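# Dispense one adhesive dot on every gold pad

## Task

Using the paste in the right arm's dispenser, lay exactly one dot of roughly 110 microliters on each gold pad printed on the plate. Each dot must stay rounded (not squashed flat) and lie entirely within its own pad. No adhesive may land anywhere else, other pads included; anything beyond a tiny smear is a failure. The scrap strip beside the plate may be used for trial dots or to purge paste. Paste still flowing from the tip or hanging from it as a long string afterwards will drop straight down, even from a height. Finish with the tip raised well clear of the plate.

## Robot and tools

Robot: two arms. left_arm carries a parallel gripper; right_arm carries a paste dispensing head and does all the work here. Base positions in metres: left_arm (-0.059, +0.530, +0.205), right_arm (-0.077, -0.458, +0.205). Cameras: cam_high, cam_left_wrist, cam_right_wrist, each 896x504.

Frames: in the scene frame the origin sits at table-top height midway between the nominal bases, +z is up, +x points out over the table and left_arm is on the +y side. Reported end_effector_position (m), end_effector_quat_wxyz and velocities use this frame, and may be off by a few cm. Commanded offsets, however, run along the axes of each arm's own Hand target. For right_arm the tool point is the centre of the tip's open end, and its +z axis points out of the tip. Only the tip and a 28 mm barrel occupy the last 89 mm; the camera block (-y side) and case (-x side) stick out further back. With tilt under 30 degrees only the tip can touch a flat surface.

A row is always 16 numbers, each in [-1, 1], covering both arms: left dx, dy, dz, rx, ry, rz, gripper position, force_limit, speed; then right dx, dy, dz, rx, ry, rz, plunger. The pose numbers are offsets, not poses: they are measured from the arm's Hand target as it stood when the action or move began, along that target's axes. 1.0 equals 0.6 m or 180 degrees; rx, ry, rz form a single rotation vector. Sending the same offset again moves further. Sending all six pose numbers as 0 re-commands the current Hand target. The gripper numbers are absolute settings, not offsets: a 0 there is a real command, so resend your previous values to leave the gripper alone (starting values are +1, +1, +1).

execute_actions(actions, cameras): actions is a list of actions; each action is a table of up to 15 rows, one per 1/30 s control step, lasting 0.5 s; a short table repeats its final row. Every row in an action counts from the action's starting Hand target. An empty list just returns state and images. cameras: list of names, [] for none, omitted or ["all"] for all.

move(target, speed, blend, stop_force, zero, blocking, cameras): a straight path for each end effector toward target, one 16-number row or a list of up to 15 rows, all offsets counted from the same starting Hand targets. speed in m/s, 0.002 to 3.2, default 0.25 (turning rate capped at twice that in rad/s), one value or one per target. blend in m rounds corners in a list. stop_force in N, 4 to 120, one value for both arms: an arm's path ends when its wrist sensor feels that much push against its direction of travel; do not rely on it while the end effector rotates, and leave it out when backing away from a contact. zero (only with stop_force, default true) re-zeroes the sensor before moving. blocking=false returns after about 0.5 s while the move continues (not allowed with stop_force). Moves last at least 0.5 s and are cut at 10 s. The plunger value in the first target acts until the move ends. Paths do not avoid obstacles or the other arm. The result adds a move: line such as done, off_target, moving, held or fault, plus limits (paced = pose was clipped, held = a check withheld steps).

wait(seconds 0 to 10) lets the scene run with last commands held. stop brakes a running move. zoom_image(camera, region [x0, y0, x1, y1] in pixels, at most 504 by 504) magnifies part of the latest image. zero_wrist_force(arm: left_arm or right_arm) tares that wrist sensor. finished_scene(scene: integer, the current scene's number, 1 to 2) ends the scene irreversibly.

Dispenser: plunger +1 drives forward at 640 ul/s of barrel volume, -1 retracts at the same rate, values between scale linearly, and anything within 0.01 of 0 holds still; between actions it counts as 0. Pressure must build before paste appears, so the first push (and the first after a retraction) delivers less than commanded; pressure persists, so paste keeps coming after the plunger stops. A sufficient retraction stops the flow; too much leaves a gap to refill. Tip opening is 3 mm. Hold the tip about one dot diameter (or slightly less) above the surface: lower squashes the dot, touching blocks flow, higher gives a wandering thread. After flow stops, lift straight up so the thread breaks; leaving sideways drags a string. Paste pushed out in the air dangles and eventually falls. Result fields: left_ml (ml remaining by motor count), status ready / moving / empty / fault (fault = stalled, e.g. blocked tip; clear by retracting, and retract enough before lifting or stored paste pours out). A Wrist force z clearly below its in-air value means the tip is pressing on a surface.

Gripper (left_arm): position +1 fully open (85 mm), about -0.8 pads touch, -1 closes until stopped. force_limit and speed set grip strength and closing rate (about 20 / 85 / 150 mm/s at -1 / 0 / +1). object_status: 0 moving, 1 blocked while opening, 2 blocked while closing (gripping), 3 reached target. position_measured is in counts (3 open, 230 pads touching).

Motion notes: orientation commands are clipped to within 32 degrees of the measured one; the end effector may rest short of Hand target, and the next command re-requests it. Commands lag about 0.09 to 0.21 s; fast moves overshoot. Avoid paths passing near an arm's own base.

Avoid: hitting the plate, table or other arm; pushing past firm contact (arms are stiff). Contact torque at a joint limit, or about 150 N external force, halts that arm for 10 s. Motor heat: MOTOR HOT at 70 °C, forced brake stop at 85 °C; avoid long stretched holds. Keep stray paste, strings and drips off the plate and pads.

Each tool is called after "Call:" as name(argument=value, ...) on one line, values as JSON.

## Session

Call:
execute_actions(actions=[])

Call:
zoom_image(camera="cam_high", region=[400, 200, 520, 320])

Scene clock: 0.00 s.
left_arm: end_effector_position=(+0.5697, +0.5453, +0.3973) position_measured=3 object_status=3 end_effector_quat_wxyz=(+0.000, -0.012, +1.000, +0.000) | right_arm: end_effector_position=(+0.5002, +0.1445, +0.3745) left_ml=50.5 status=ready end_effector_quat_wxyz=(+0.000, +0.689, +0.725, +0.000)
Joint positions: left_arm=[-0.281 -1.556 2.144 -2.158 -1.571 -0.28] | right_arm=[0.546 -1.345 1.559 -1.785 -1.571 -1.024]
Joint velocities: within noise
Joint torques (N m): no reading
Wrist force (N): no reading
Wrist torque (N m): no reading
Wrist force, peak (N): no reading
Hand target: left_arm +0.5697, +0.5453, +0.3973; +0.000, -0.012, +1.000, +0.000 | right_arm +0.5002, +0.1445, +0.3745; +0.000, +0.689, +0.725, +0.000

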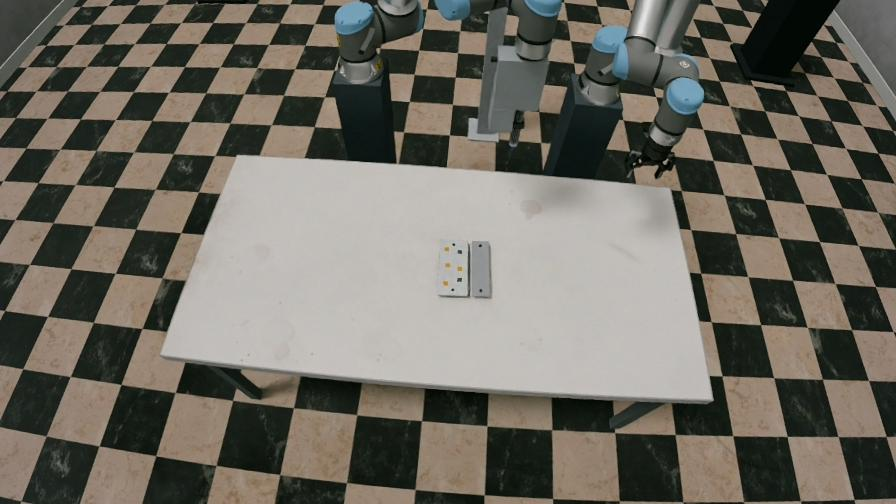

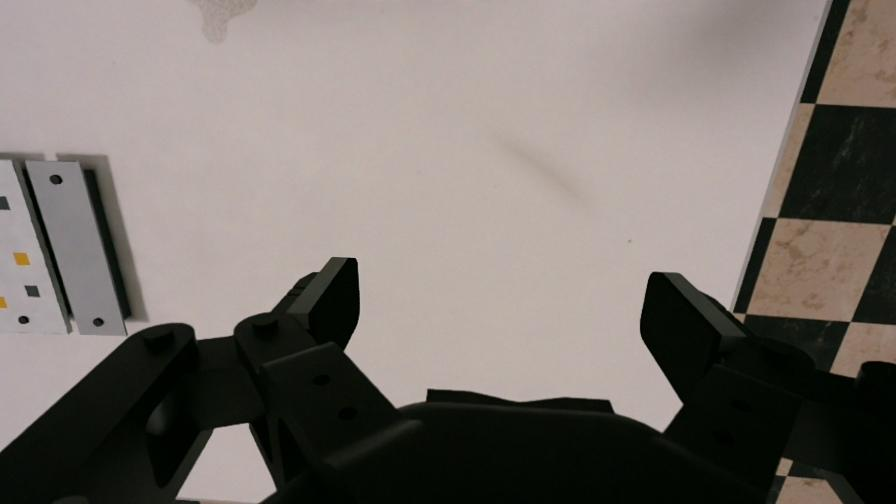

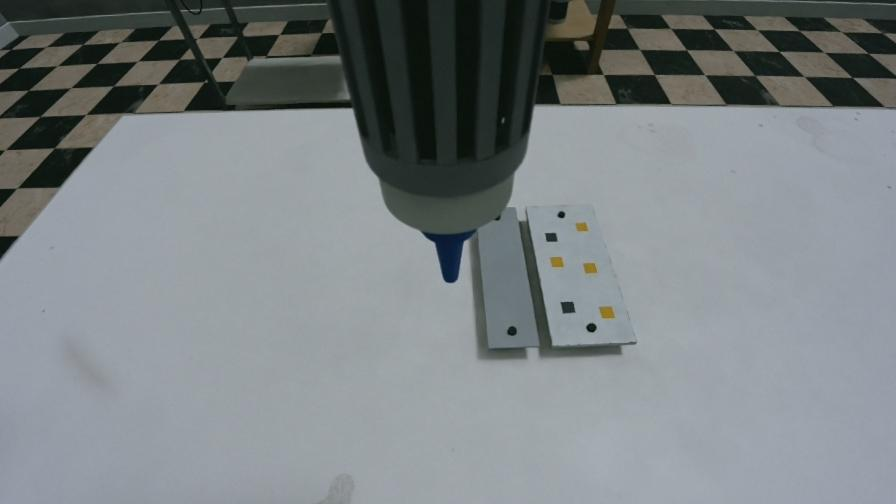

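Scaled by 4.200 from the camera's 896x504 image, which has a finer 1280x720 frame.

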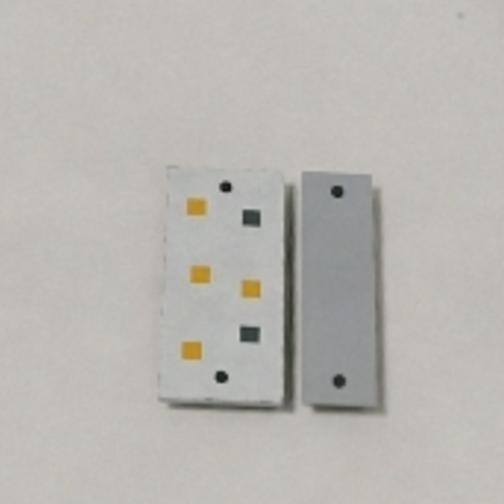

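Call:
move(target=[[0,0,0,0,0,0,1,1,1,-0.1458,0.3595,0.3,0,0,0,0],[0,0,0,0,0,0,1,1,1,-0.1458,0.3595,0.5062,0,0,0,0]], blend=[0.05,0], speed=0.35, cameras=["cam_right_wrist"])

Scene clock: 1.93 s.
left_arm: end_effector_position=(+0.5697, +0.5453, +0.3973) position_measured=3 object_status=3 end_effector_quat_wxyz=(+0.000, -0.012, +1.000, +0.000) | right_arm: end_effector_position=(+0.7201, +0.0680, +0.0709) left_ml=50.5 status=ready end_effector_quat_wxyz=(+0.000, +0.689, +0.725, +0.000)
Joint positions: left_arm=[-0.281 -1.556 2.144 -2.158 -1.571 -0.28] | right_arm=[0.35 -0.959 1.574 -2.185 -1.571 -1.221]
Joint velocities: within noise
Joint torques (N m): left_arm=[2.53 -47.24 -46.67 -4.24 -0.29 -0.5] | right_arm=[16.51 -87.09 -40.34 -3.46 2.37 2.37]
Wrist force (N): left_arm=[0.4 0.2 -0.3] | right_arm=[0.8 0.1 -0.2]
Wrist torque (N m): left_arm=[0.03 -0.07 0.00] | right_arm=[0.03 -0.23 0.01]
Wrist force, peak (N): left_arm=[0.3 0.3 -0.6] | right_arm=[1.6 -2.7 -2.7]
Hand target: left_arm +0.5697, +0.5453, +0.3973; +0.000, -0.012, +1.000, +0.000 | right_arm +0.7201, +0.0681, +0.0708; +0.000, +0.689, +0.725, +0.000
Off the commanded pose: left_arm 0.000 m, 0 deg | right_arm 0.000 m, 0 deg.
move: done
Images, in order (width x height): cam_right_wrist 896x504.

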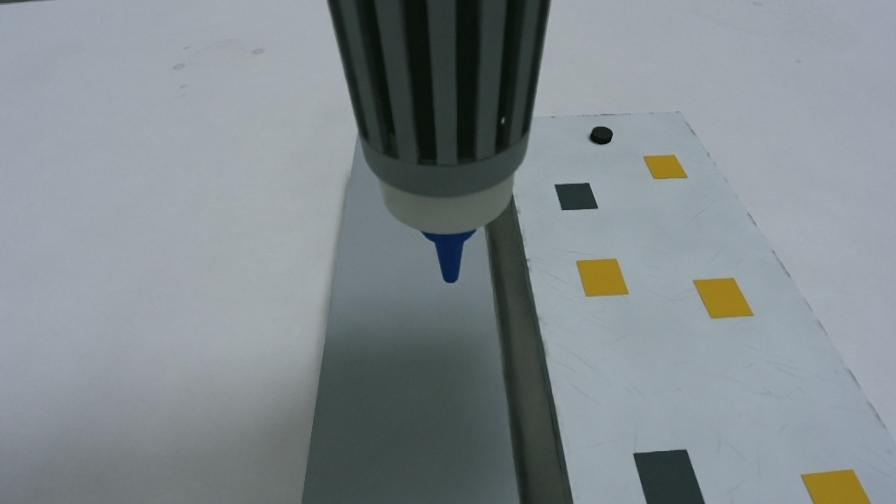

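Call:
move(target=[0,0,0,0,0,0,1,1,1,0,0,0.056,0,0,0,0], cameras=[], speed=0.1)

Call:
move(target=[0,0,0,0,0,0,1,1,1,0,0,0.03,0,0,0,0], cameras=["cam_right_wrist"], speed=0.004, stop_force=4)

Scene clock: 2.80 s.
left_arm: end_effector_position=(+0.5697, +0.5453, +0.3973) position_measured=3 object_status=3 end_effector_quat_wxyz=(+0.000, -0.012, +1.000, +0.000) | right_arm: end_effector_position=(+0.7200, +0.0680, +0.0369) left_ml=50.5 status=ready end_effector_quat_wxyz=(+0.000, +0.689, +0.725, +0.000) end_effector_velocity=(-0.001, +0.000, +0.003) end_effector_angular_velocity=(-0.001, +0.001, +0.001)
Joint positions: left_arm=[-0.281 -1.556 2.144 -2.158 -1.571 -0.28] | right_arm=[0.35 -0.926 1.589 -2.233 -1.571 -1.221]
Joint velocities: left_arm=[within noise] | right_arm=[0 -0.003 -0.001 0.006 0 -0.001]
Joint torques (N m): left_arm=[2.82 -47.47 -46.16 -4.21 -0.19 -0.3] | right_arm=[14.57 -106.94 -45.63 -0.02 2.49 2.37]
Wrist force (N): left_arm=[0.4 -0.1 -0.4] | right_arm=[0.5 0.5 0.2]
Wrist torque (N m): left_arm=[-0.01 -0.06 0.00] | right_arm=[0.14 -0.13 0.00]
Wrist force, peak (N): left_arm=[0.5 0.1 -0.4] | right_arm=[0.4 0.4 -2.0]
Hand target: left_arm +0.5697, +0.5453, +0.3973; +0.000, -0.012, +1.000, +0.000 | right_arm +0.7201, +0.0681, +0.0372; +0.000, +0.689, +0.725, +0.000
Off the commanded pose: left_arm 0.000 m, 0 deg | right_arm 0.000 m, 0 deg.
move: done
No camera images: "cameras" was empty.

Scene clock: 5.97 s.
left_arm: end_effector_position=(+0.5697, +0.5453, +0.3973) position_measured=3 object_status=3 end_effector_quat_wxyz=(+0.000, -0.012, +1.000, +0.000) | right_arm: end_effector_position=(+0.7201, +0.0681, +0.0312) left_ml=50.5 status=ready end_effector_quat_wxyz=(+0.000, +0.689, +0.725, +0.000)
Joint positions: left_arm=[-0.281 -1.556 2.144 -2.158 -1.571 -0.28] | right_arm=[0.35 -0.92 1.591 -2.241 -1.571 -1.221]
Joint velocities: within noise
Joint torques (N m): left_arm=[2.87 -47.81 -45.92 -4.33 -0.27 -0.47] | right_arm=[12.63 -100.4 -42.08 -0.69 2.35 2.44]
Wrist force (N): left_arm=[0.2 0.0 -0.5] | right_arm=[-1.4 -3.2 -9.2]
Wrist torque (N m): left_arm=[0.00 -0.04 0.00] | right_arm=[0.01 -0.09 0.00]
Wrist force, peak (N): left_arm=[0.4 0.0 -0.6] | right_arm=[-1.8 -3.7 -13.5]
Hand target: left_arm +0.5697, +0.5453, +0.3973; +0.000, -0.012, +1.000, +0.000 | right_arm +0.7201, +0.0681, +0.0312; +0.000, +0.689, +0.725, +0.000 (not the last commanded pose)
Off the commanded pose: left_arm 0.000 m, 0 deg | right_arm 0.012 m, 0 deg.
move: contact (right_arm)
Images, in order (width x height): cam_right_wrist 896x504.

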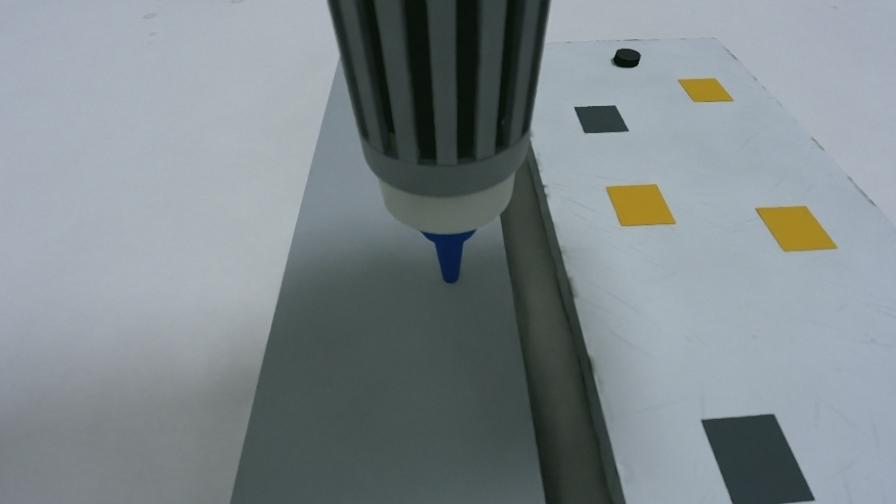

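Call:
move(target=[0,0,0,0,0,0,1,1,1,0,0,-0.006,0,0,0,0], cameras=[])

Call:
execute_actions(actions=[[[0,0,0,0,0,0,1,1,1,0,0,0,0,0,0,0.4]]], cameras=["cam_right_wrist"])

Call:
zoom_image(camera="cam_right_wrist", region=[400, 225, 500, 325])

Call:
execute_actions(actions=[[[0,0,0,0,0,0,1,1,1,0,0,0,0,0,0,0.4]]], cameras=["cam_right_wrist"])

Call:
zoom_image(camera="cam_right_wrist", region=[400, 225, 500, 325])

Call:
wait(seconds=1.5, cameras=["cam_right_wrist"])

Call:
zoom_image(camera="cam_right_wrist", region=[400, 225, 500, 325])

Scene clock: 7.00 s.
left_arm: end_effector_position=(+0.5697, +0.5453, +0.3973) position_measured=3 object_status=3 end_effector_quat_wxyz=(+0.000, -0.012, +1.000, +0.000) | right_arm: end_effector_position=(+0.7201, +0.0681, +0.0348) left_ml=50.5 status=ready end_effector_quat_wxyz=(+0.000, +0.689, +0.725, +0.000)
Joint positions: left_arm=[-0.281 -1.556 2.144 -2.158 -1.571 -0.28] | right_arm=[0.35 -0.924 1.589 -2.236 -1.571 -1.221]
Joint velocities: within noise
Joint torques (N m): left_arm=[1.63 -47.82 -46.67 -4.32 -0.21 -0.26] | right_arm=[12.59 -100.1 -43.98 -1.61 2.41 2.44]
Wrist force (N): left_arm=[0.3 0.1 -0.1] | right_arm=[-0.1 -0.1 0.1]
Wrist torque (N m): left_arm=[0.03 -0.05 0.00] | right_arm=[-0.06 0.08 -0.01]
Wrist force, peak (N): left_arm=[0.3 0.1 -0.7] | right_arm=[-1.3 -3.3 -9.7]
Hand target: left_arm +0.5697, +0.5453, +0.3973; +0.000, -0.012, +1.000, +0.000 | right_arm +0.7201, +0.0681, +0.0348; +0.000, +0.689, +0.725, +0.000
Off the commanded pose: left_arm 0.000 m, 0 deg | right_arm 0.000 m, 0 deg.
move: done
No camera images: "cameras" was empty.

Scene clock: 7.73 s.
left_arm: end_effector_position=(+0.5697, +0.5453, +0.3973) position_measured=3 object_status=3 end_effector_quat_wxyz=(+0.000, -0.012, +1.000, +0.000) | right_arm: end_effector_position=(+0.7201, +0.0681, +0.0348) left_ml=50.4 status=ready end_effector_quat_wxyz=(+0.000, +0.689, +0.725, +0.000)
Joint positions: left_arm=[-0.281 -1.556 2.144 -2.158 -1.571 -0.28] | right_arm=[0.35 -0.924 1.589 -2.236 -1.571 -1.221]
Joint velocities: within noise
Joint torques (N m): left_arm=[3.33 -47.59 -45.97 -4.36 -0.24 -0.2] | right_arm=[12.03 -84.69 -39.52 -6.54 2.48 2.42]
Wrist force (N): left_arm=[0.3 0.2 -0.2] | right_arm=[0.6 0.2 -0.3]
Wrist torque (N m): left_arm=[0.03 -0.05 0.00] | right_arm=[0.07 -0.20 -0.01]
Wrist force, peak (N): left_arm=[0.3 0.2 -0.6] | right_arm=[0.6 -0.5 -0.4]
Hand target: left_arm +0.5697, +0.5453, +0.3973; +0.000, -0.012, +1.000, +0.000 | right_arm +0.7201, +0.0681, +0.0348; +0.000, +0.689, +0.725, +0.000
Off the commanded pose: left_arm 0.000 m, 0 deg | right_arm 0.000 m, 0 deg.
Images, in order (width x height): cam_right_wrist 896x504.

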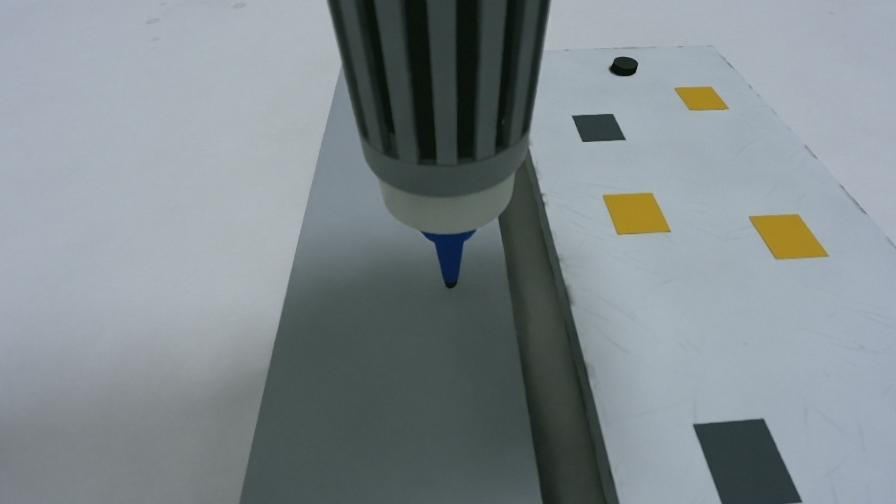

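Scaled by 5.040 from the camera's 896x504 image, which has a finer 1280x720 frame.

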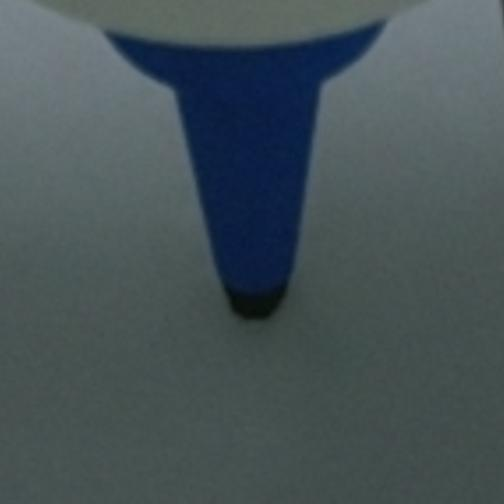

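Scene clock: 8.47 s.
left_arm: end_effector_position=(+0.5697, +0.5453, +0.3973) position_measured=3 object_status=3 end_effector_quat_wxyz=(+0.000, -0.012, +1.000, +0.000) | right_arm: end_effector_position=(+0.7201, +0.0681, +0.0348) left_ml=50.3 status=ready end_effector_quat_wxyz=(+0.000, +0.689, +0.725, +0.000)
Joint positions: left_arm=[-0.281 -1.556 2.144 -2.158 -1.571 -0.28] | right_arm=[0.35 -0.924 1.589 -2.236 -1.571 -1.221]
Joint velocities: within noise
Joint torques (N m): left_arm=[1.8 -48.38 -46.16 -4.45 0.08 -0.25] | right_arm=[12.83 -72.51 -35.06 -6.85 2.61 2.49]
Wrist force (N): left_arm=[0.2 0.2 -0.4] | right_arm=[0.0 -0.2 -0.2]
Wrist torque (N m): left_arm=[0.04 -0.03 0.00] | right_arm=[-0.07 0.03 -0.01]
Wrist force, peak (N): left_arm=[0.4 0.4 -0.4] | right_arm=[0.7 -0.3 -0.4]
Hand target: left_arm +0.5697, +0.5453, +0.3973; +0.000, -0.012, +1.000, +0.000 | right_arm +0.7201, +0.0681, +0.0348; +0.000, +0.689, +0.725, +0.000
Off the commanded pose: left_arm 0.000 m, 0 deg | right_arm 0.000 m, 0 deg.
Images, in order (width x height): cam_right_wrist 896x504.

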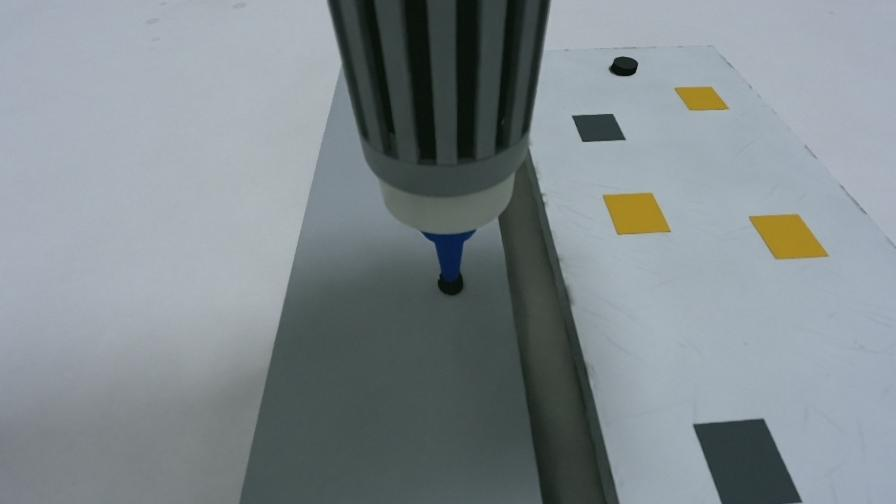

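Scaled by 5.040 from the camera's 896x504 image, which has a finer 1280x720 frame.

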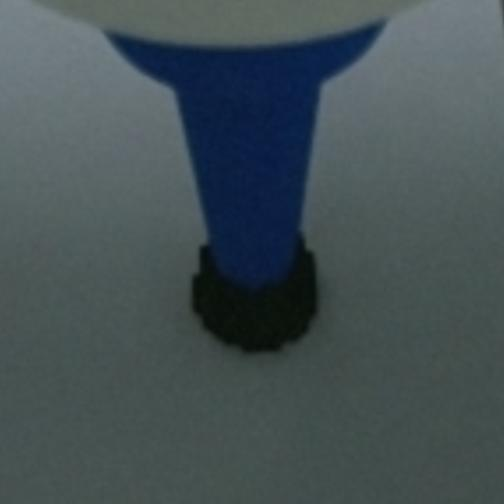

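Scene clock: 9.97 s.
left_arm: end_effector_position=(+0.5697, +0.5453, +0.3973) position_measured=3 object_status=3 end_effector_quat_wxyz=(+0.000, -0.012, +1.000, +0.000) | right_arm: end_effector_position=(+0.7201, +0.0681, +0.0348) left_ml=50.3 status=ready end_effector_quat_wxyz=(+0.000, +0.689, +0.725, +0.000)
Joint positions: left_arm=[-0.281 -1.556 2.144 -2.158 -1.571 -0.28] | right_arm=[0.35 -0.924 1.589 -2.236 -1.571 -1.221]
Joint velocities: within noise
Joint torques (N m): left_arm=[1.94 -48.59 -46.58 -4.28 -0.08 -0.27] | right_arm=[12.07 -70.28 -28.54 -6.83 2.32 2.4]
Wrist force (N): left_arm=[0.2 -0.1 -0.3] | right_arm=[0.6 -0.2 -0.4]
Wrist torque (N m): left_arm=[-0.01 -0.04 0.00] | right_arm=[-0.09 -0.19 0.00]
Wrist force, peak (N): left_arm=[0.4 0.2 -0.5] | right_arm=[0.8 0.0 -0.5]
Hand target: left_arm +0.5697, +0.5453, +0.3973; +0.000, -0.012, +1.000, +0.000 | right_arm +0.7201, +0.0681, +0.0348; +0.000, +0.689, +0.725, +0.000
Off the commanded pose: left_arm 0.000 m, 0 deg | right_arm 0.000 m, 0 deg.
wait: 1.50 s; at rest by 0.17 s
Images, in order (width x height): cam_right_wrist 896x504.

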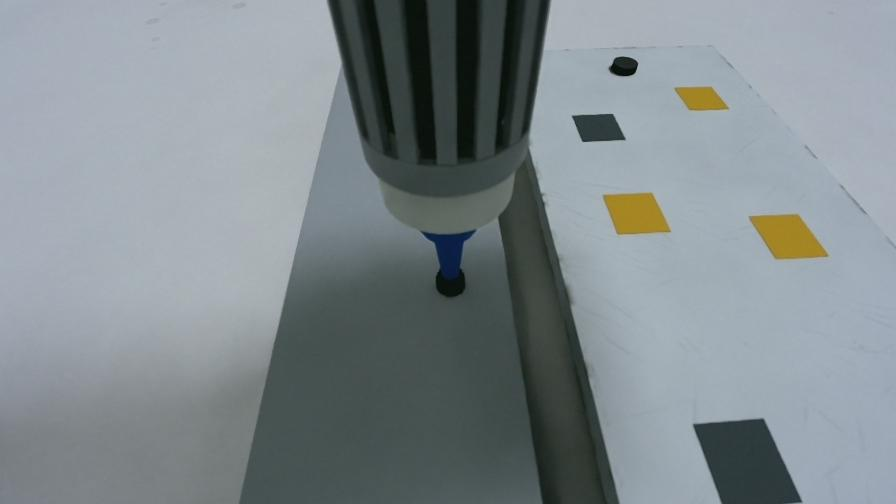

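Scaled by 5.040 from the camera's 896x504 image, which has a finer 1280x720 frame.

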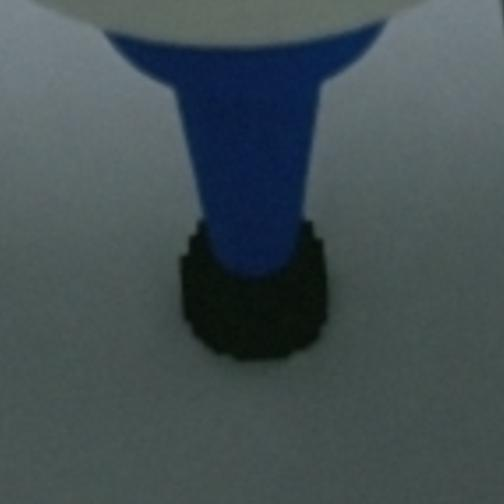

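Call:
execute_actions(actions=[[[0,0,0,0,0,0,1,1,1,0,0,0,0,0,0,-1],[0,0,0,0,0,0,1,1,1,0,0,0,0,0,0,-1],[0,0,0,0,0,0,1,1,1,0,0,0,0,0,0,-1],[0,0,0,0,0,0,1,1,1,0,0,0,0,0,0,-1],[0,0,0,0,0,0,1,1,1,0,0,0,0,0,0,-1],[0,0,0,0,0,0,1,1,1,0,0,0,0,0,0,-1],[0,0,0,0,0,0,1,1,1,0,0,0,0,0,0,-1],[0,0,0,0,0,0,1,1,1,0,0,0,0,0,0,0]]], cameras=[])

Call:
move(target=[0,0,0,0,0,0,1,1,1,0,0,-0.06,0,0,0,0], cameras=["cam_right_wrist"], speed=0.04)

Call:
zoom_image(camera="cam_right_wrist", region=[390, 225, 540, 375])

Call:
move(target=[[0,0,0,0,0,0,1,1,1,0.0,0.04,0,0,0,0,0],[0,0,0,0,0,0,1,1,1,0.0,0.04,0.06,0,0,0,0]], cameras=["cam_right_wrist"])

Call:
zoom_image(camera="cam_right_wrist", region=[400, 225, 500, 325])

Call:
execute_actions(actions=[[[0,0,0,0,0,0,1,1,1,0,0,0,0,0,0,0.4]],[[0,0,0,0,0,0,1,1,1,0,0,0,0,0,0,0.4]],[[0,0,0,0,0,0,1,1,1,0,0,0,0,0,0,0.156],[0,0,0,0,0,0,1,1,1,0,0,0,0,0,0,0]]], cameras=["cam_right_wrist"])

Call:
zoom_image(camera="cam_right_wrist", region=[400, 225, 500, 325])

Call:
wait(seconds=2, cameras=["cam_right_wrist"])

Call:
zoom_image(camera="cam_right_wrist", region=[400, 225, 500, 325])

Call:
execute_actions(actions=[[[0,0,0,0,0,0,1,1,1,0,0,0,0,0,0,-1],[0,0,0,0,0,0,1,1,1,0,0,0,0,0,0,-1],[0,0,0,0,0,0,1,1,1,0,0,0,0,0,0,-1],[0,0,0,0,0,0,1,1,1,0,0,0,0,0,0,-1],[0,0,0,0,0,0,1,1,1,0,0,0,0,0,0,-1],[0,0,0,0,0,0,1,1,1,0,0,0,0,0,0,-1],[0,0,0,0,0,0,1,1,1,0,0,0,0,0,0,-1],[0,0,0,0,0,0,1,1,1,0,0,0,0,0,0,0]]], cameras=[])

Call:
move(target=[0,0,0,0,0,0,1,1,1,0,0,-0.06,0,0,0,0], cameras=["cam_right_wrist"], speed=0.04)

Call:
zoom_image(camera="cam_right_wrist", region=[390, 225, 540, 375])

Scene clock: 11.47 s.
left_arm: end_effector_position=(+0.5697, +0.5453, +0.3973) position_measured=3 object_status=3 end_effector_quat_wxyz=(+0.000, -0.012, +1.000, +0.000) | right_arm: end_effector_position=(+0.7201, +0.0681, +0.0348) left_ml=50.4 status=ready end_effector_quat_wxyz=(+0.000, +0.689, +0.725, +0.000)
Joint positions: left_arm=[-0.281 -1.556 2.144 -2.158 -1.571 -0.28] | right_arm=[0.35 -0.924 1.589 -2.236 -1.571 -1.221]
Joint velocities: within noise
Joint torques (N m): left_arm=[2.63 -45.98 -46.53 -4.63 -0.17 -0.36] | right_arm=[12.56 -70.76 -29.17 -6.76 2.56 2.47]
Wrist force (N): left_arm=[0.1 0.2 -0.4] | right_arm=[0.6 -0.1 0.3]
Wrist torque (N m): left_arm=[0.04 -0.01 0.00] | right_arm=[-0.05 -0.19 0.00]
Wrist force, peak (N): left_arm=[0.7 0.3 -0.2] | right_arm=[0.9 -0.3 -0.9]
Hand target: left_arm +0.5697, +0.5453, +0.3973; +0.000, -0.012, +1.000, +0.000 | right_arm +0.7201, +0.0681, +0.0348; +0.000, +0.689, +0.725, +0.000
Off the commanded pose: left_arm 0.000 m, 0 deg | right_arm 0.000 m, 0 deg.
No camera images: "cameras" was empty.

Scene clock: 12.63 s.
left_arm: end_effector_position=(+0.5697, +0.5453, +0.3973) position_measured=3 object_status=3 end_effector_quat_wxyz=(+0.000, -0.012, +1.000, +0.000) | right_arm: end_effector_position=(+0.7201, +0.0681, +0.0711) left_ml=50.4 status=ready end_effector_quat_wxyz=(+0.000, +0.689, +0.725, +0.000)
Joint positions: left_arm=[-0.281 -1.556 2.144 -2.158 -1.571 -0.28] | right_arm=[0.35 -0.959 1.573 -2.185 -1.571 -1.221]
Joint velocities: within noise
Joint torques (N m): left_arm=[3.25 -47.24 -46.46 -4.24 0.02 -0.27] | right_arm=[13.98 -68.02 -32.83 -7 2.43 2.56]
Wrist force (N): left_arm=[0.4 -0.1 -0.3] | right_arm=[0.3 0.2 -0.5]
Wrist torque (N m): left_arm=[-0.01 -0.08 0.00] | right_arm=[0.07 -0.07 0.01]
Wrist force, peak (N): left_arm=[0.4 0.4 -0.5] | right_arm=[-0.1 -0.2 1.1]
Hand target: left_arm +0.5697, +0.5453, +0.3973; +0.000, -0.012, +1.000, +0.000 | right_arm +0.7201, +0.0681, +0.0708; +0.000, +0.689, +0.725, +0.000
Off the commanded pose: left_arm 0.000 m, 0 deg | right_arm 0.000 m, 0 deg.
move: done
Images, in order (width x height): cam_right_wrist 896x504.

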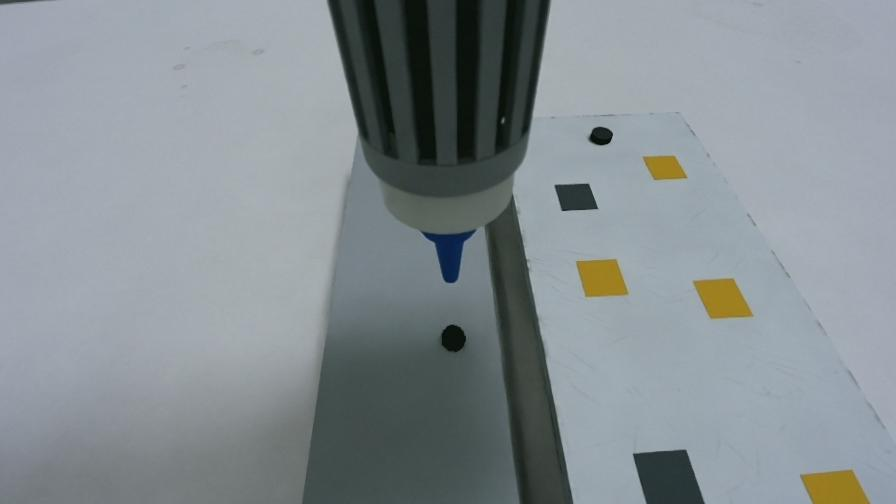

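Scaled by 3.360 from the camera's 896x504 image, which has a finer 1280x720 frame.

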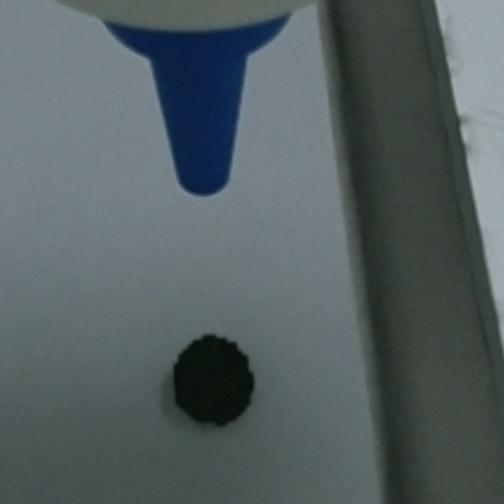

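Scene clock: 13.50 s.
left_arm: end_effector_position=(+0.5697, +0.5453, +0.3973) position_measured=3 object_status=3 end_effector_quat_wxyz=(+0.000, -0.012, +1.000, +0.000) | right_arm: end_effector_position=(+0.7440, +0.0693, +0.0347) left_ml=50.4 status=ready end_effector_quat_wxyz=(+0.000, +0.689, +0.725, +0.000)
Joint positions: left_arm=[-0.281 -1.556 2.144 -2.158 -1.571 -0.28] | right_arm=[0.341 -0.897 1.54 -2.214 -1.571 -1.23]
Joint velocities: within noise
Joint torques (N m): left_arm=[2.19 -48.37 -46.4 -4.28 -0.15 -0.37] | right_arm=[17.05 -98.93 -43.61 -2.03 0.2 2.46]
Wrist force (N): left_arm=[0.3 0.2 -0.5] | right_arm=[0.2 -0.3 -0.4]
Wrist torque (N m): left_arm=[0.04 -0.06 0.00] | right_arm=[-0.09 -0.04 0.01]
Wrist force, peak (N): left_arm=[0.5 0.1 -0.4] | right_arm=[0.1 0.5 -3.3]
Hand target: left_arm +0.5697, +0.5453, +0.3973; +0.000, -0.012, +1.000, +0.000 | right_arm +0.7440, +0.0693, +0.0348; +0.000, +0.689, +0.725, +0.000
Off the commanded pose: left_arm 0.000 m, 0 deg | right_arm 0.000 m, 0 deg.
move: done
Images, in order (width x height): cam_right_wrist 896x504.

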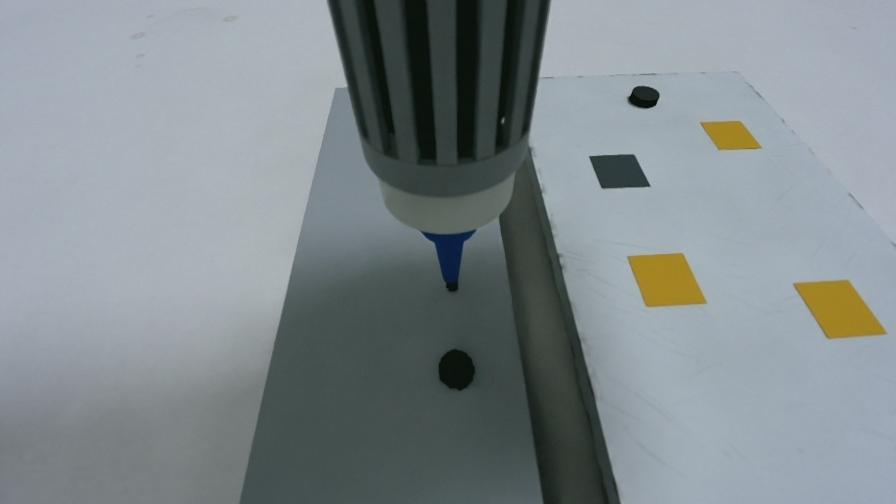

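Scaled by 5.040 from the camera's 896x504 image, which has a finer 1280x720 frame.

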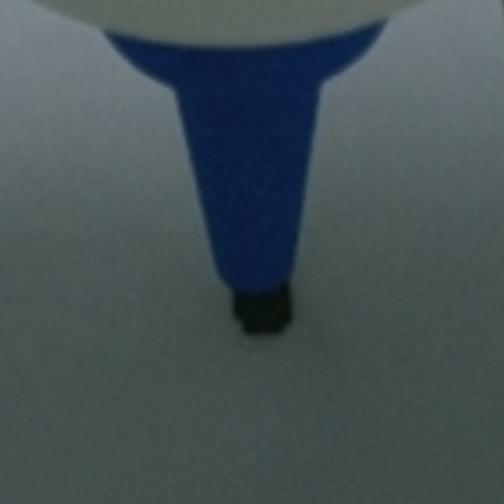

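Scene clock: 15.20 s.
left_arm: end_effector_position=(+0.5697, +0.5453, +0.3973) position_measured=3 object_status=3 end_effector_quat_wxyz=(+0.000, -0.012, +1.000, +0.000) | right_arm: end_effector_position=(+0.7440, +0.0693, +0.0348) left_ml=50.2 status=ready end_effector_quat_wxyz=(+0.000, +0.689, +0.725, +0.000)
Joint positions: left_arm=[-0.281 -1.556 2.144 -2.158 -1.571 -0.28] | right_arm=[0.341 -0.897 1.539 -2.214 -1.571 -1.23]
Joint velocities: within noise
Joint torques (N m): left_arm=[1.76 -47.87 -45.8 -4.39 0.04 -0.47] | right_arm=[15.53 -110.43 -44.56 -6.78 -2.11 2.34]
Wrist force (N): left_arm=[0.3 0.0 -0.4] | right_arm=[0.4 -0.1 -0.4]
Wrist torque (N m): left_arm=[-0.01 -0.05 0.00] | right_arm=[-0.02 -0.10 0.00]
Wrist force, peak (N): left_arm=[0.6 0.1 -0.5] | right_arm=[1.0 0.2 -0.3]
Hand target: left_arm +0.5697, +0.5453, +0.3973; +0.000, -0.012, +1.000, +0.000 | right_arm +0.7440, +0.0693, +0.0348; +0.000, +0.689, +0.725, +0.000
Off the commanded pose: left_arm 0.000 m, 0 deg | right_arm 0.000 m, 0 deg.
Images, in order (width x height): cam_right_wrist 896x504.

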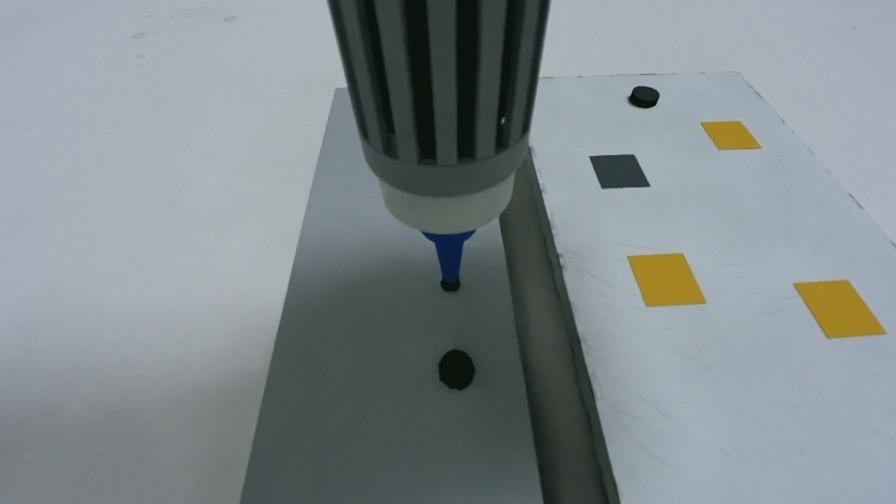

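Scaled by 5.040 from the camera's 896x504 image, which has a finer 1280x720 frame.

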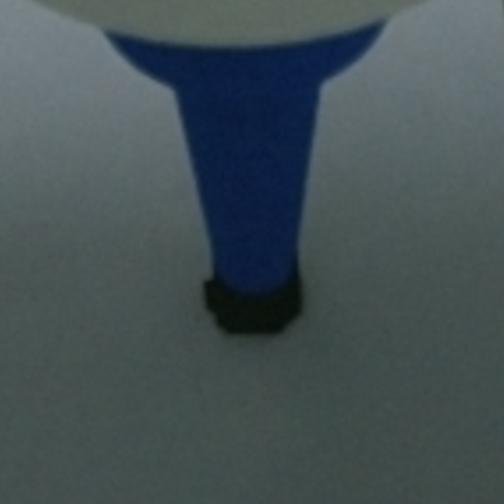

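Scene clock: 17.20 s.
left_arm: end_effector_position=(+0.5697, +0.5453, +0.3973) position_measured=3 object_status=3 end_effector_quat_wxyz=(+0.000, -0.012, +1.000, +0.000) | right_arm: end_effector_position=(+0.7440, +0.0693, +0.0348) left_ml=50.2 status=ready end_effector_quat_wxyz=(+0.000, +0.689, +0.725, +0.000)
Joint positions: left_arm=[-0.281 -1.556 2.144 -2.158 -1.571 -0.28] | right_arm=[0.341 -0.897 1.539 -2.214 -1.571 -1.23]
Joint velocities: within noise
Joint torques (N m): left_arm=[2.17 -48.02 -46.65 -4.29 -0.08 -0.46] | right_arm=[14.56 -109.47 -44.39 -6.58 -2.15 2.43]
Wrist force (N): left_arm=[0.3 0.0 -0.1] | right_arm=[0.4 -0.1 -0.3]
Wrist torque (N m): left_arm=[0.00 -0.06 0.00] | right_arm=[-0.04 -0.11 0.00]
Wrist force, peak (N): left_arm=[0.6 0.3 -0.3] | right_arm=[1.1 0.3 -0.1]
Hand target: left_arm +0.5697, +0.5453, +0.3973; +0.000, -0.012, +1.000, +0.000 | right_arm +0.7440, +0.0693, +0.0348; +0.000, +0.689, +0.725, +0.000
Off the commanded pose: left_arm 0.000 m, 0 deg | right_arm 0.000 m, 0 deg.
wait: 2.00 s; at rest by 0.17 s
Images, in order (width x height): cam_right_wrist 896x504.

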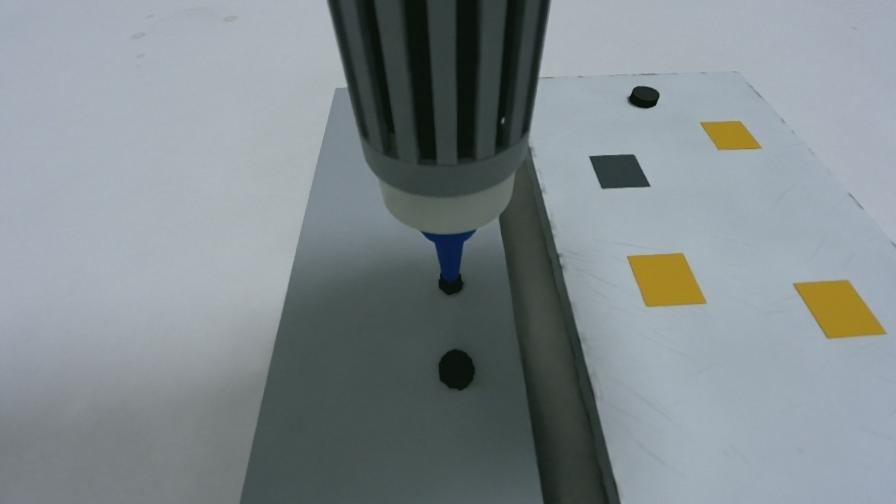

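Scaled by 5.040 from the camera's 896x504 image, which has a finer 1280x720 frame.

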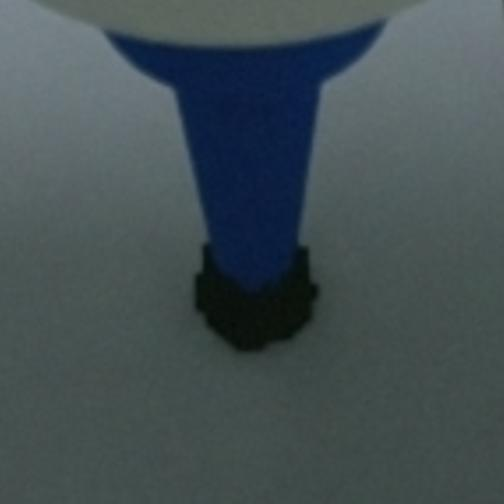

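Scene clock: 17.90 s.
left_arm: end_effector_position=(+0.5697, +0.5453, +0.3973) position_measured=3 object_status=3 end_effector_quat_wxyz=(+0.000, -0.012, +1.000, +0.000) | right_arm: end_effector_position=(+0.7440, +0.0693, +0.0348) left_ml=50.3 status=ready end_effector_quat_wxyz=(+0.000, +0.689, +0.725, +0.000)
Joint positions: left_arm=[-0.281 -1.556 2.144 -2.158 -1.571 -0.28] | right_arm=[0.341 -0.897 1.539 -2.214 -1.571 -1.23]
Joint velocities: within noise
Joint torques (N m): left_arm=[1.86 -48.12 -46.19 -4.38 -0.07 -0.45] | right_arm=[13.99 -110.73 -43.82 -7.03 -2.22 2.21]
Wrist force (N): left_arm=[0.2 0.0 -0.3] | right_arm=[0.1 -0.1 -0.5]
Wrist torque (N m): left_arm=[0.01 -0.04 0.01] | right_arm=[-0.02 -0.01 0.00]
Wrist force, peak (N): left_arm=[0.6 -0.1 -0.5] | right_arm=[0.6 0.4 -0.8]
Hand target: left_arm +0.5697, +0.5453, +0.3973; +0.000, -0.012, +1.000, +0.000 | right_arm +0.7440, +0.0693, +0.0348; +0.000, +0.689, +0.725, +0.000
Off the commanded pose: left_arm 0.000 m, 0 deg | right_arm 0.000 m, 0 deg.
No camera images: "cameras" was empty.

Scene clock: 19.07 s.
left_arm: end_effector_position=(+0.5697, +0.5453, +0.3973) position_measured=3 object_status=3 end_effector_quat_wxyz=(+0.000, -0.012, +1.000, +0.000) | right_arm: end_effector_position=(+0.7441, +0.0693, +0.0711) left_ml=50.3 status=ready end_effector_quat_wxyz=(+0.000, +0.689, +0.725, +0.000)
Joint positions: left_arm=[-0.281 -1.556 2.144 -2.158 -1.571 -0.28] | right_arm=[0.341 -0.931 1.523 -2.163 -1.571 -1.23]
Joint velocities: within noise
Joint torques (N m): left_arm=[1.92 -48.08 -46.61 -4.09 0.01 -0.42] | right_arm=[13.25 -69.28 -33.47 -6.83 -2 2.51]
Wrist force (N): left_arm=[0.2 0.2 -0.5] | right_arm=[0.3 0.1 -0.3]
Wrist torque (N m): left_arm=[0.03 -0.04 0.00] | right_arm=[0.03 -0.07 0.01]
Wrist force, peak (N): left_arm=[0.7 -0.1 -0.2] | right_arm=[0.8 0.1 -1.0]
Hand target: left_arm +0.5697, +0.5453, +0.3973; +0.000, -0.012, +1.000, +0.000 | right_arm +0.7440, +0.0693, +0.0708; +0.000, +0.689, +0.725, +0.000
Off the commanded pose: left_arm 0.000 m, 0 deg | right_arm 0.000 m, 0 deg.
move: done
Images, in order (width x height): cam_right_wrist 896x504.

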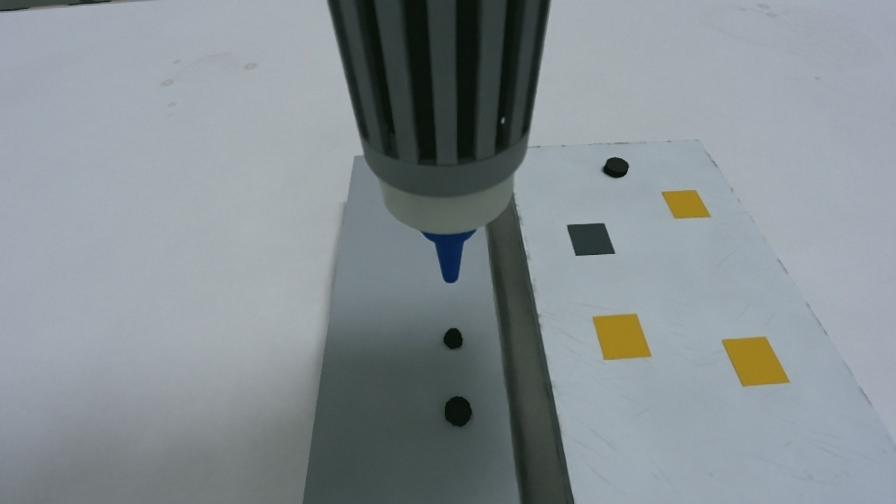

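Scaled by 3.360 from the camera's 896x504 image, which has a finer 1280x720 frame.

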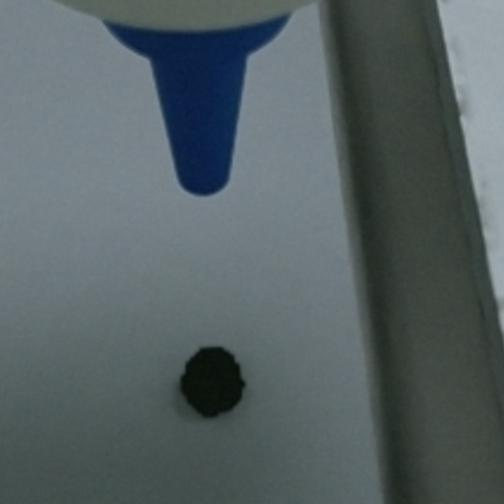

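Call:
move(target=[0,0,0,0,0,0,1,1,1,-0.11,0.0,0,0,0,0,0], cameras=["cam_right_wrist"])

Scene clock: 19.97 s.
left_arm: end_effector_position=(+0.5697, +0.5453, +0.3973) position_measured=3 object_status=3 end_effector_quat_wxyz=(+0.000, -0.012, +1.000, +0.000) | right_arm: end_effector_position=(+0.7476, +0.0033, +0.0710) left_ml=50.3 status=ready end_effector_quat_wxyz=(+0.000, +0.689, +0.725, +0.000)
Joint positions: left_arm=[-0.281 -1.556 2.144 -2.158 -1.571 -0.28] | right_arm=[0.274 -0.973 1.598 -2.196 -1.571 -1.296]
Joint velocities: within noise
Joint torques (N m): left_arm=[1.39 -48.46 -46.71 -4.38 0.1 -0.51] | right_arm=[15.12 -65.44 -47.44 -0.51 2.54 2.29]
Wrist force (N): left_arm=[0.4 0.3 -0.1] | right_arm=[0.9 -0.2 0.3]
Wrist torque (N m): left_arm=[0.05 -0.07 0.00] | right_arm=[-0.07 -0.25 0.00]
Wrist force, peak (N): left_arm=[0.4 0.1 -0.6] | right_arm=[2.6 -0.3 -0.7]
Hand target: left_arm +0.5697, +0.5453, +0.3973; +0.000, -0.012, +1.000, +0.000 | right_arm +0.7474, +0.0034, +0.0708; +0.000, +0.689, +0.725, +0.000
Off the commanded pose: left_arm 0.000 m, 0 deg | right_arm 0.000 m, 0 deg.
move: done
Images, in order (width x height): cam_right_wrist 896x504.

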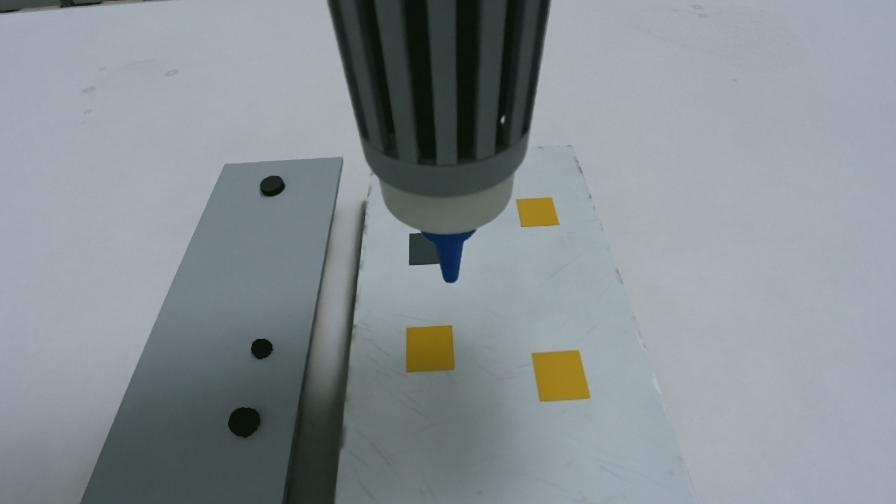

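Call:
move(target=[[0,0,0,0,0,0,1,1,1,0.0133,-0.0042,0,0,0,0,0],[0,0,0,0,0,0,1,1,1,0.0133,-0.0042,0.06,0,0,0,0]], cameras=["cam_right_wrist"])

Call:
zoom_image(camera="cam_right_wrist", region=[400, 225, 520, 345])

Scene clock: 23.30 s.
left_arm: end_effector_position=(+0.5697, +0.5453, +0.3973) position_measured=3 object_status=3 end_effector_quat_wxyz=(+0.000, -0.012, +1.000, +0.000) | right_arm: end_effector_position=(+0.7444, +0.0112, +0.0347) left_ml=50.3 status=ready end_effector_quat_wxyz=(+0.000, +0.689, +0.725, +0.000)
Joint positions: left_arm=[-0.281 -1.556 2.144 -2.158 -1.571 -0.28] | right_arm=[0.283 -0.936 1.611 -2.246 -1.571 -1.287]
Joint velocities: within noise
Joint torques (N m): left_arm=[1.32 -49.06 -46.63 -4.23 -0.12 -0.33] | right_arm=[-19.96 -105.45 -44.07 -0.05 0.17 -2.64]
Wrist force (N): left_arm=[0.5 0.2 -0.4] | right_arm=[0.6 0.3 -0.6]
Wrist torque (N m): left_arm=[0.03 -0.09 0.00] | right_arm=[0.05 -0.18 -0.01]
Wrist force, peak (N): left_arm=[0.4 0.5 -0.5] | right_arm=[0.6 -0.1 -2.4]
Hand target: left_arm +0.5697, +0.5453, +0.3973; +0.000, -0.012, +1.000, +0.000 | right_arm +0.7445, +0.0112, +0.0348; +0.000, +0.689, +0.725, +0.000
Off the commanded pose: left_arm 0.000 m, 0 deg | right_arm 0.000 m, 0 deg.
move: done
Images, in order (width x height): cam_right_wrist 896x504.

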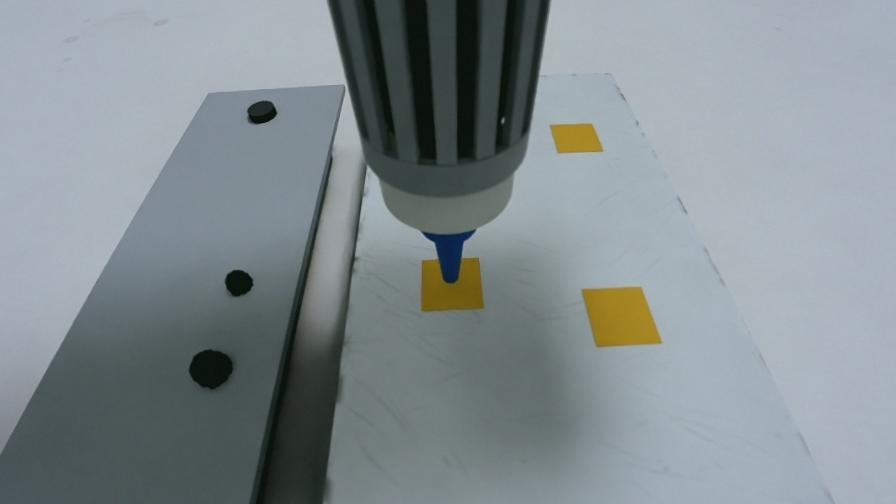

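Scaled by 4.200 from the camera's 896x504 image, which has a finer 1280x720 frame.

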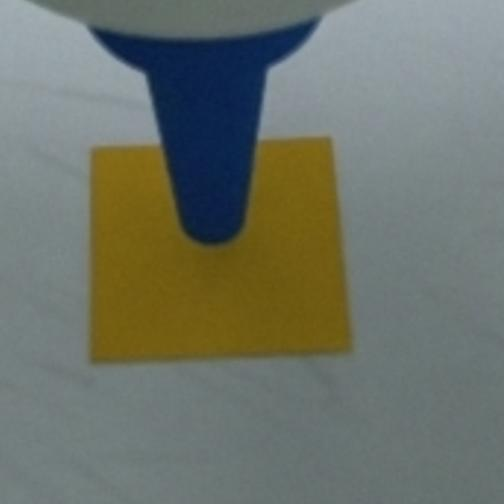

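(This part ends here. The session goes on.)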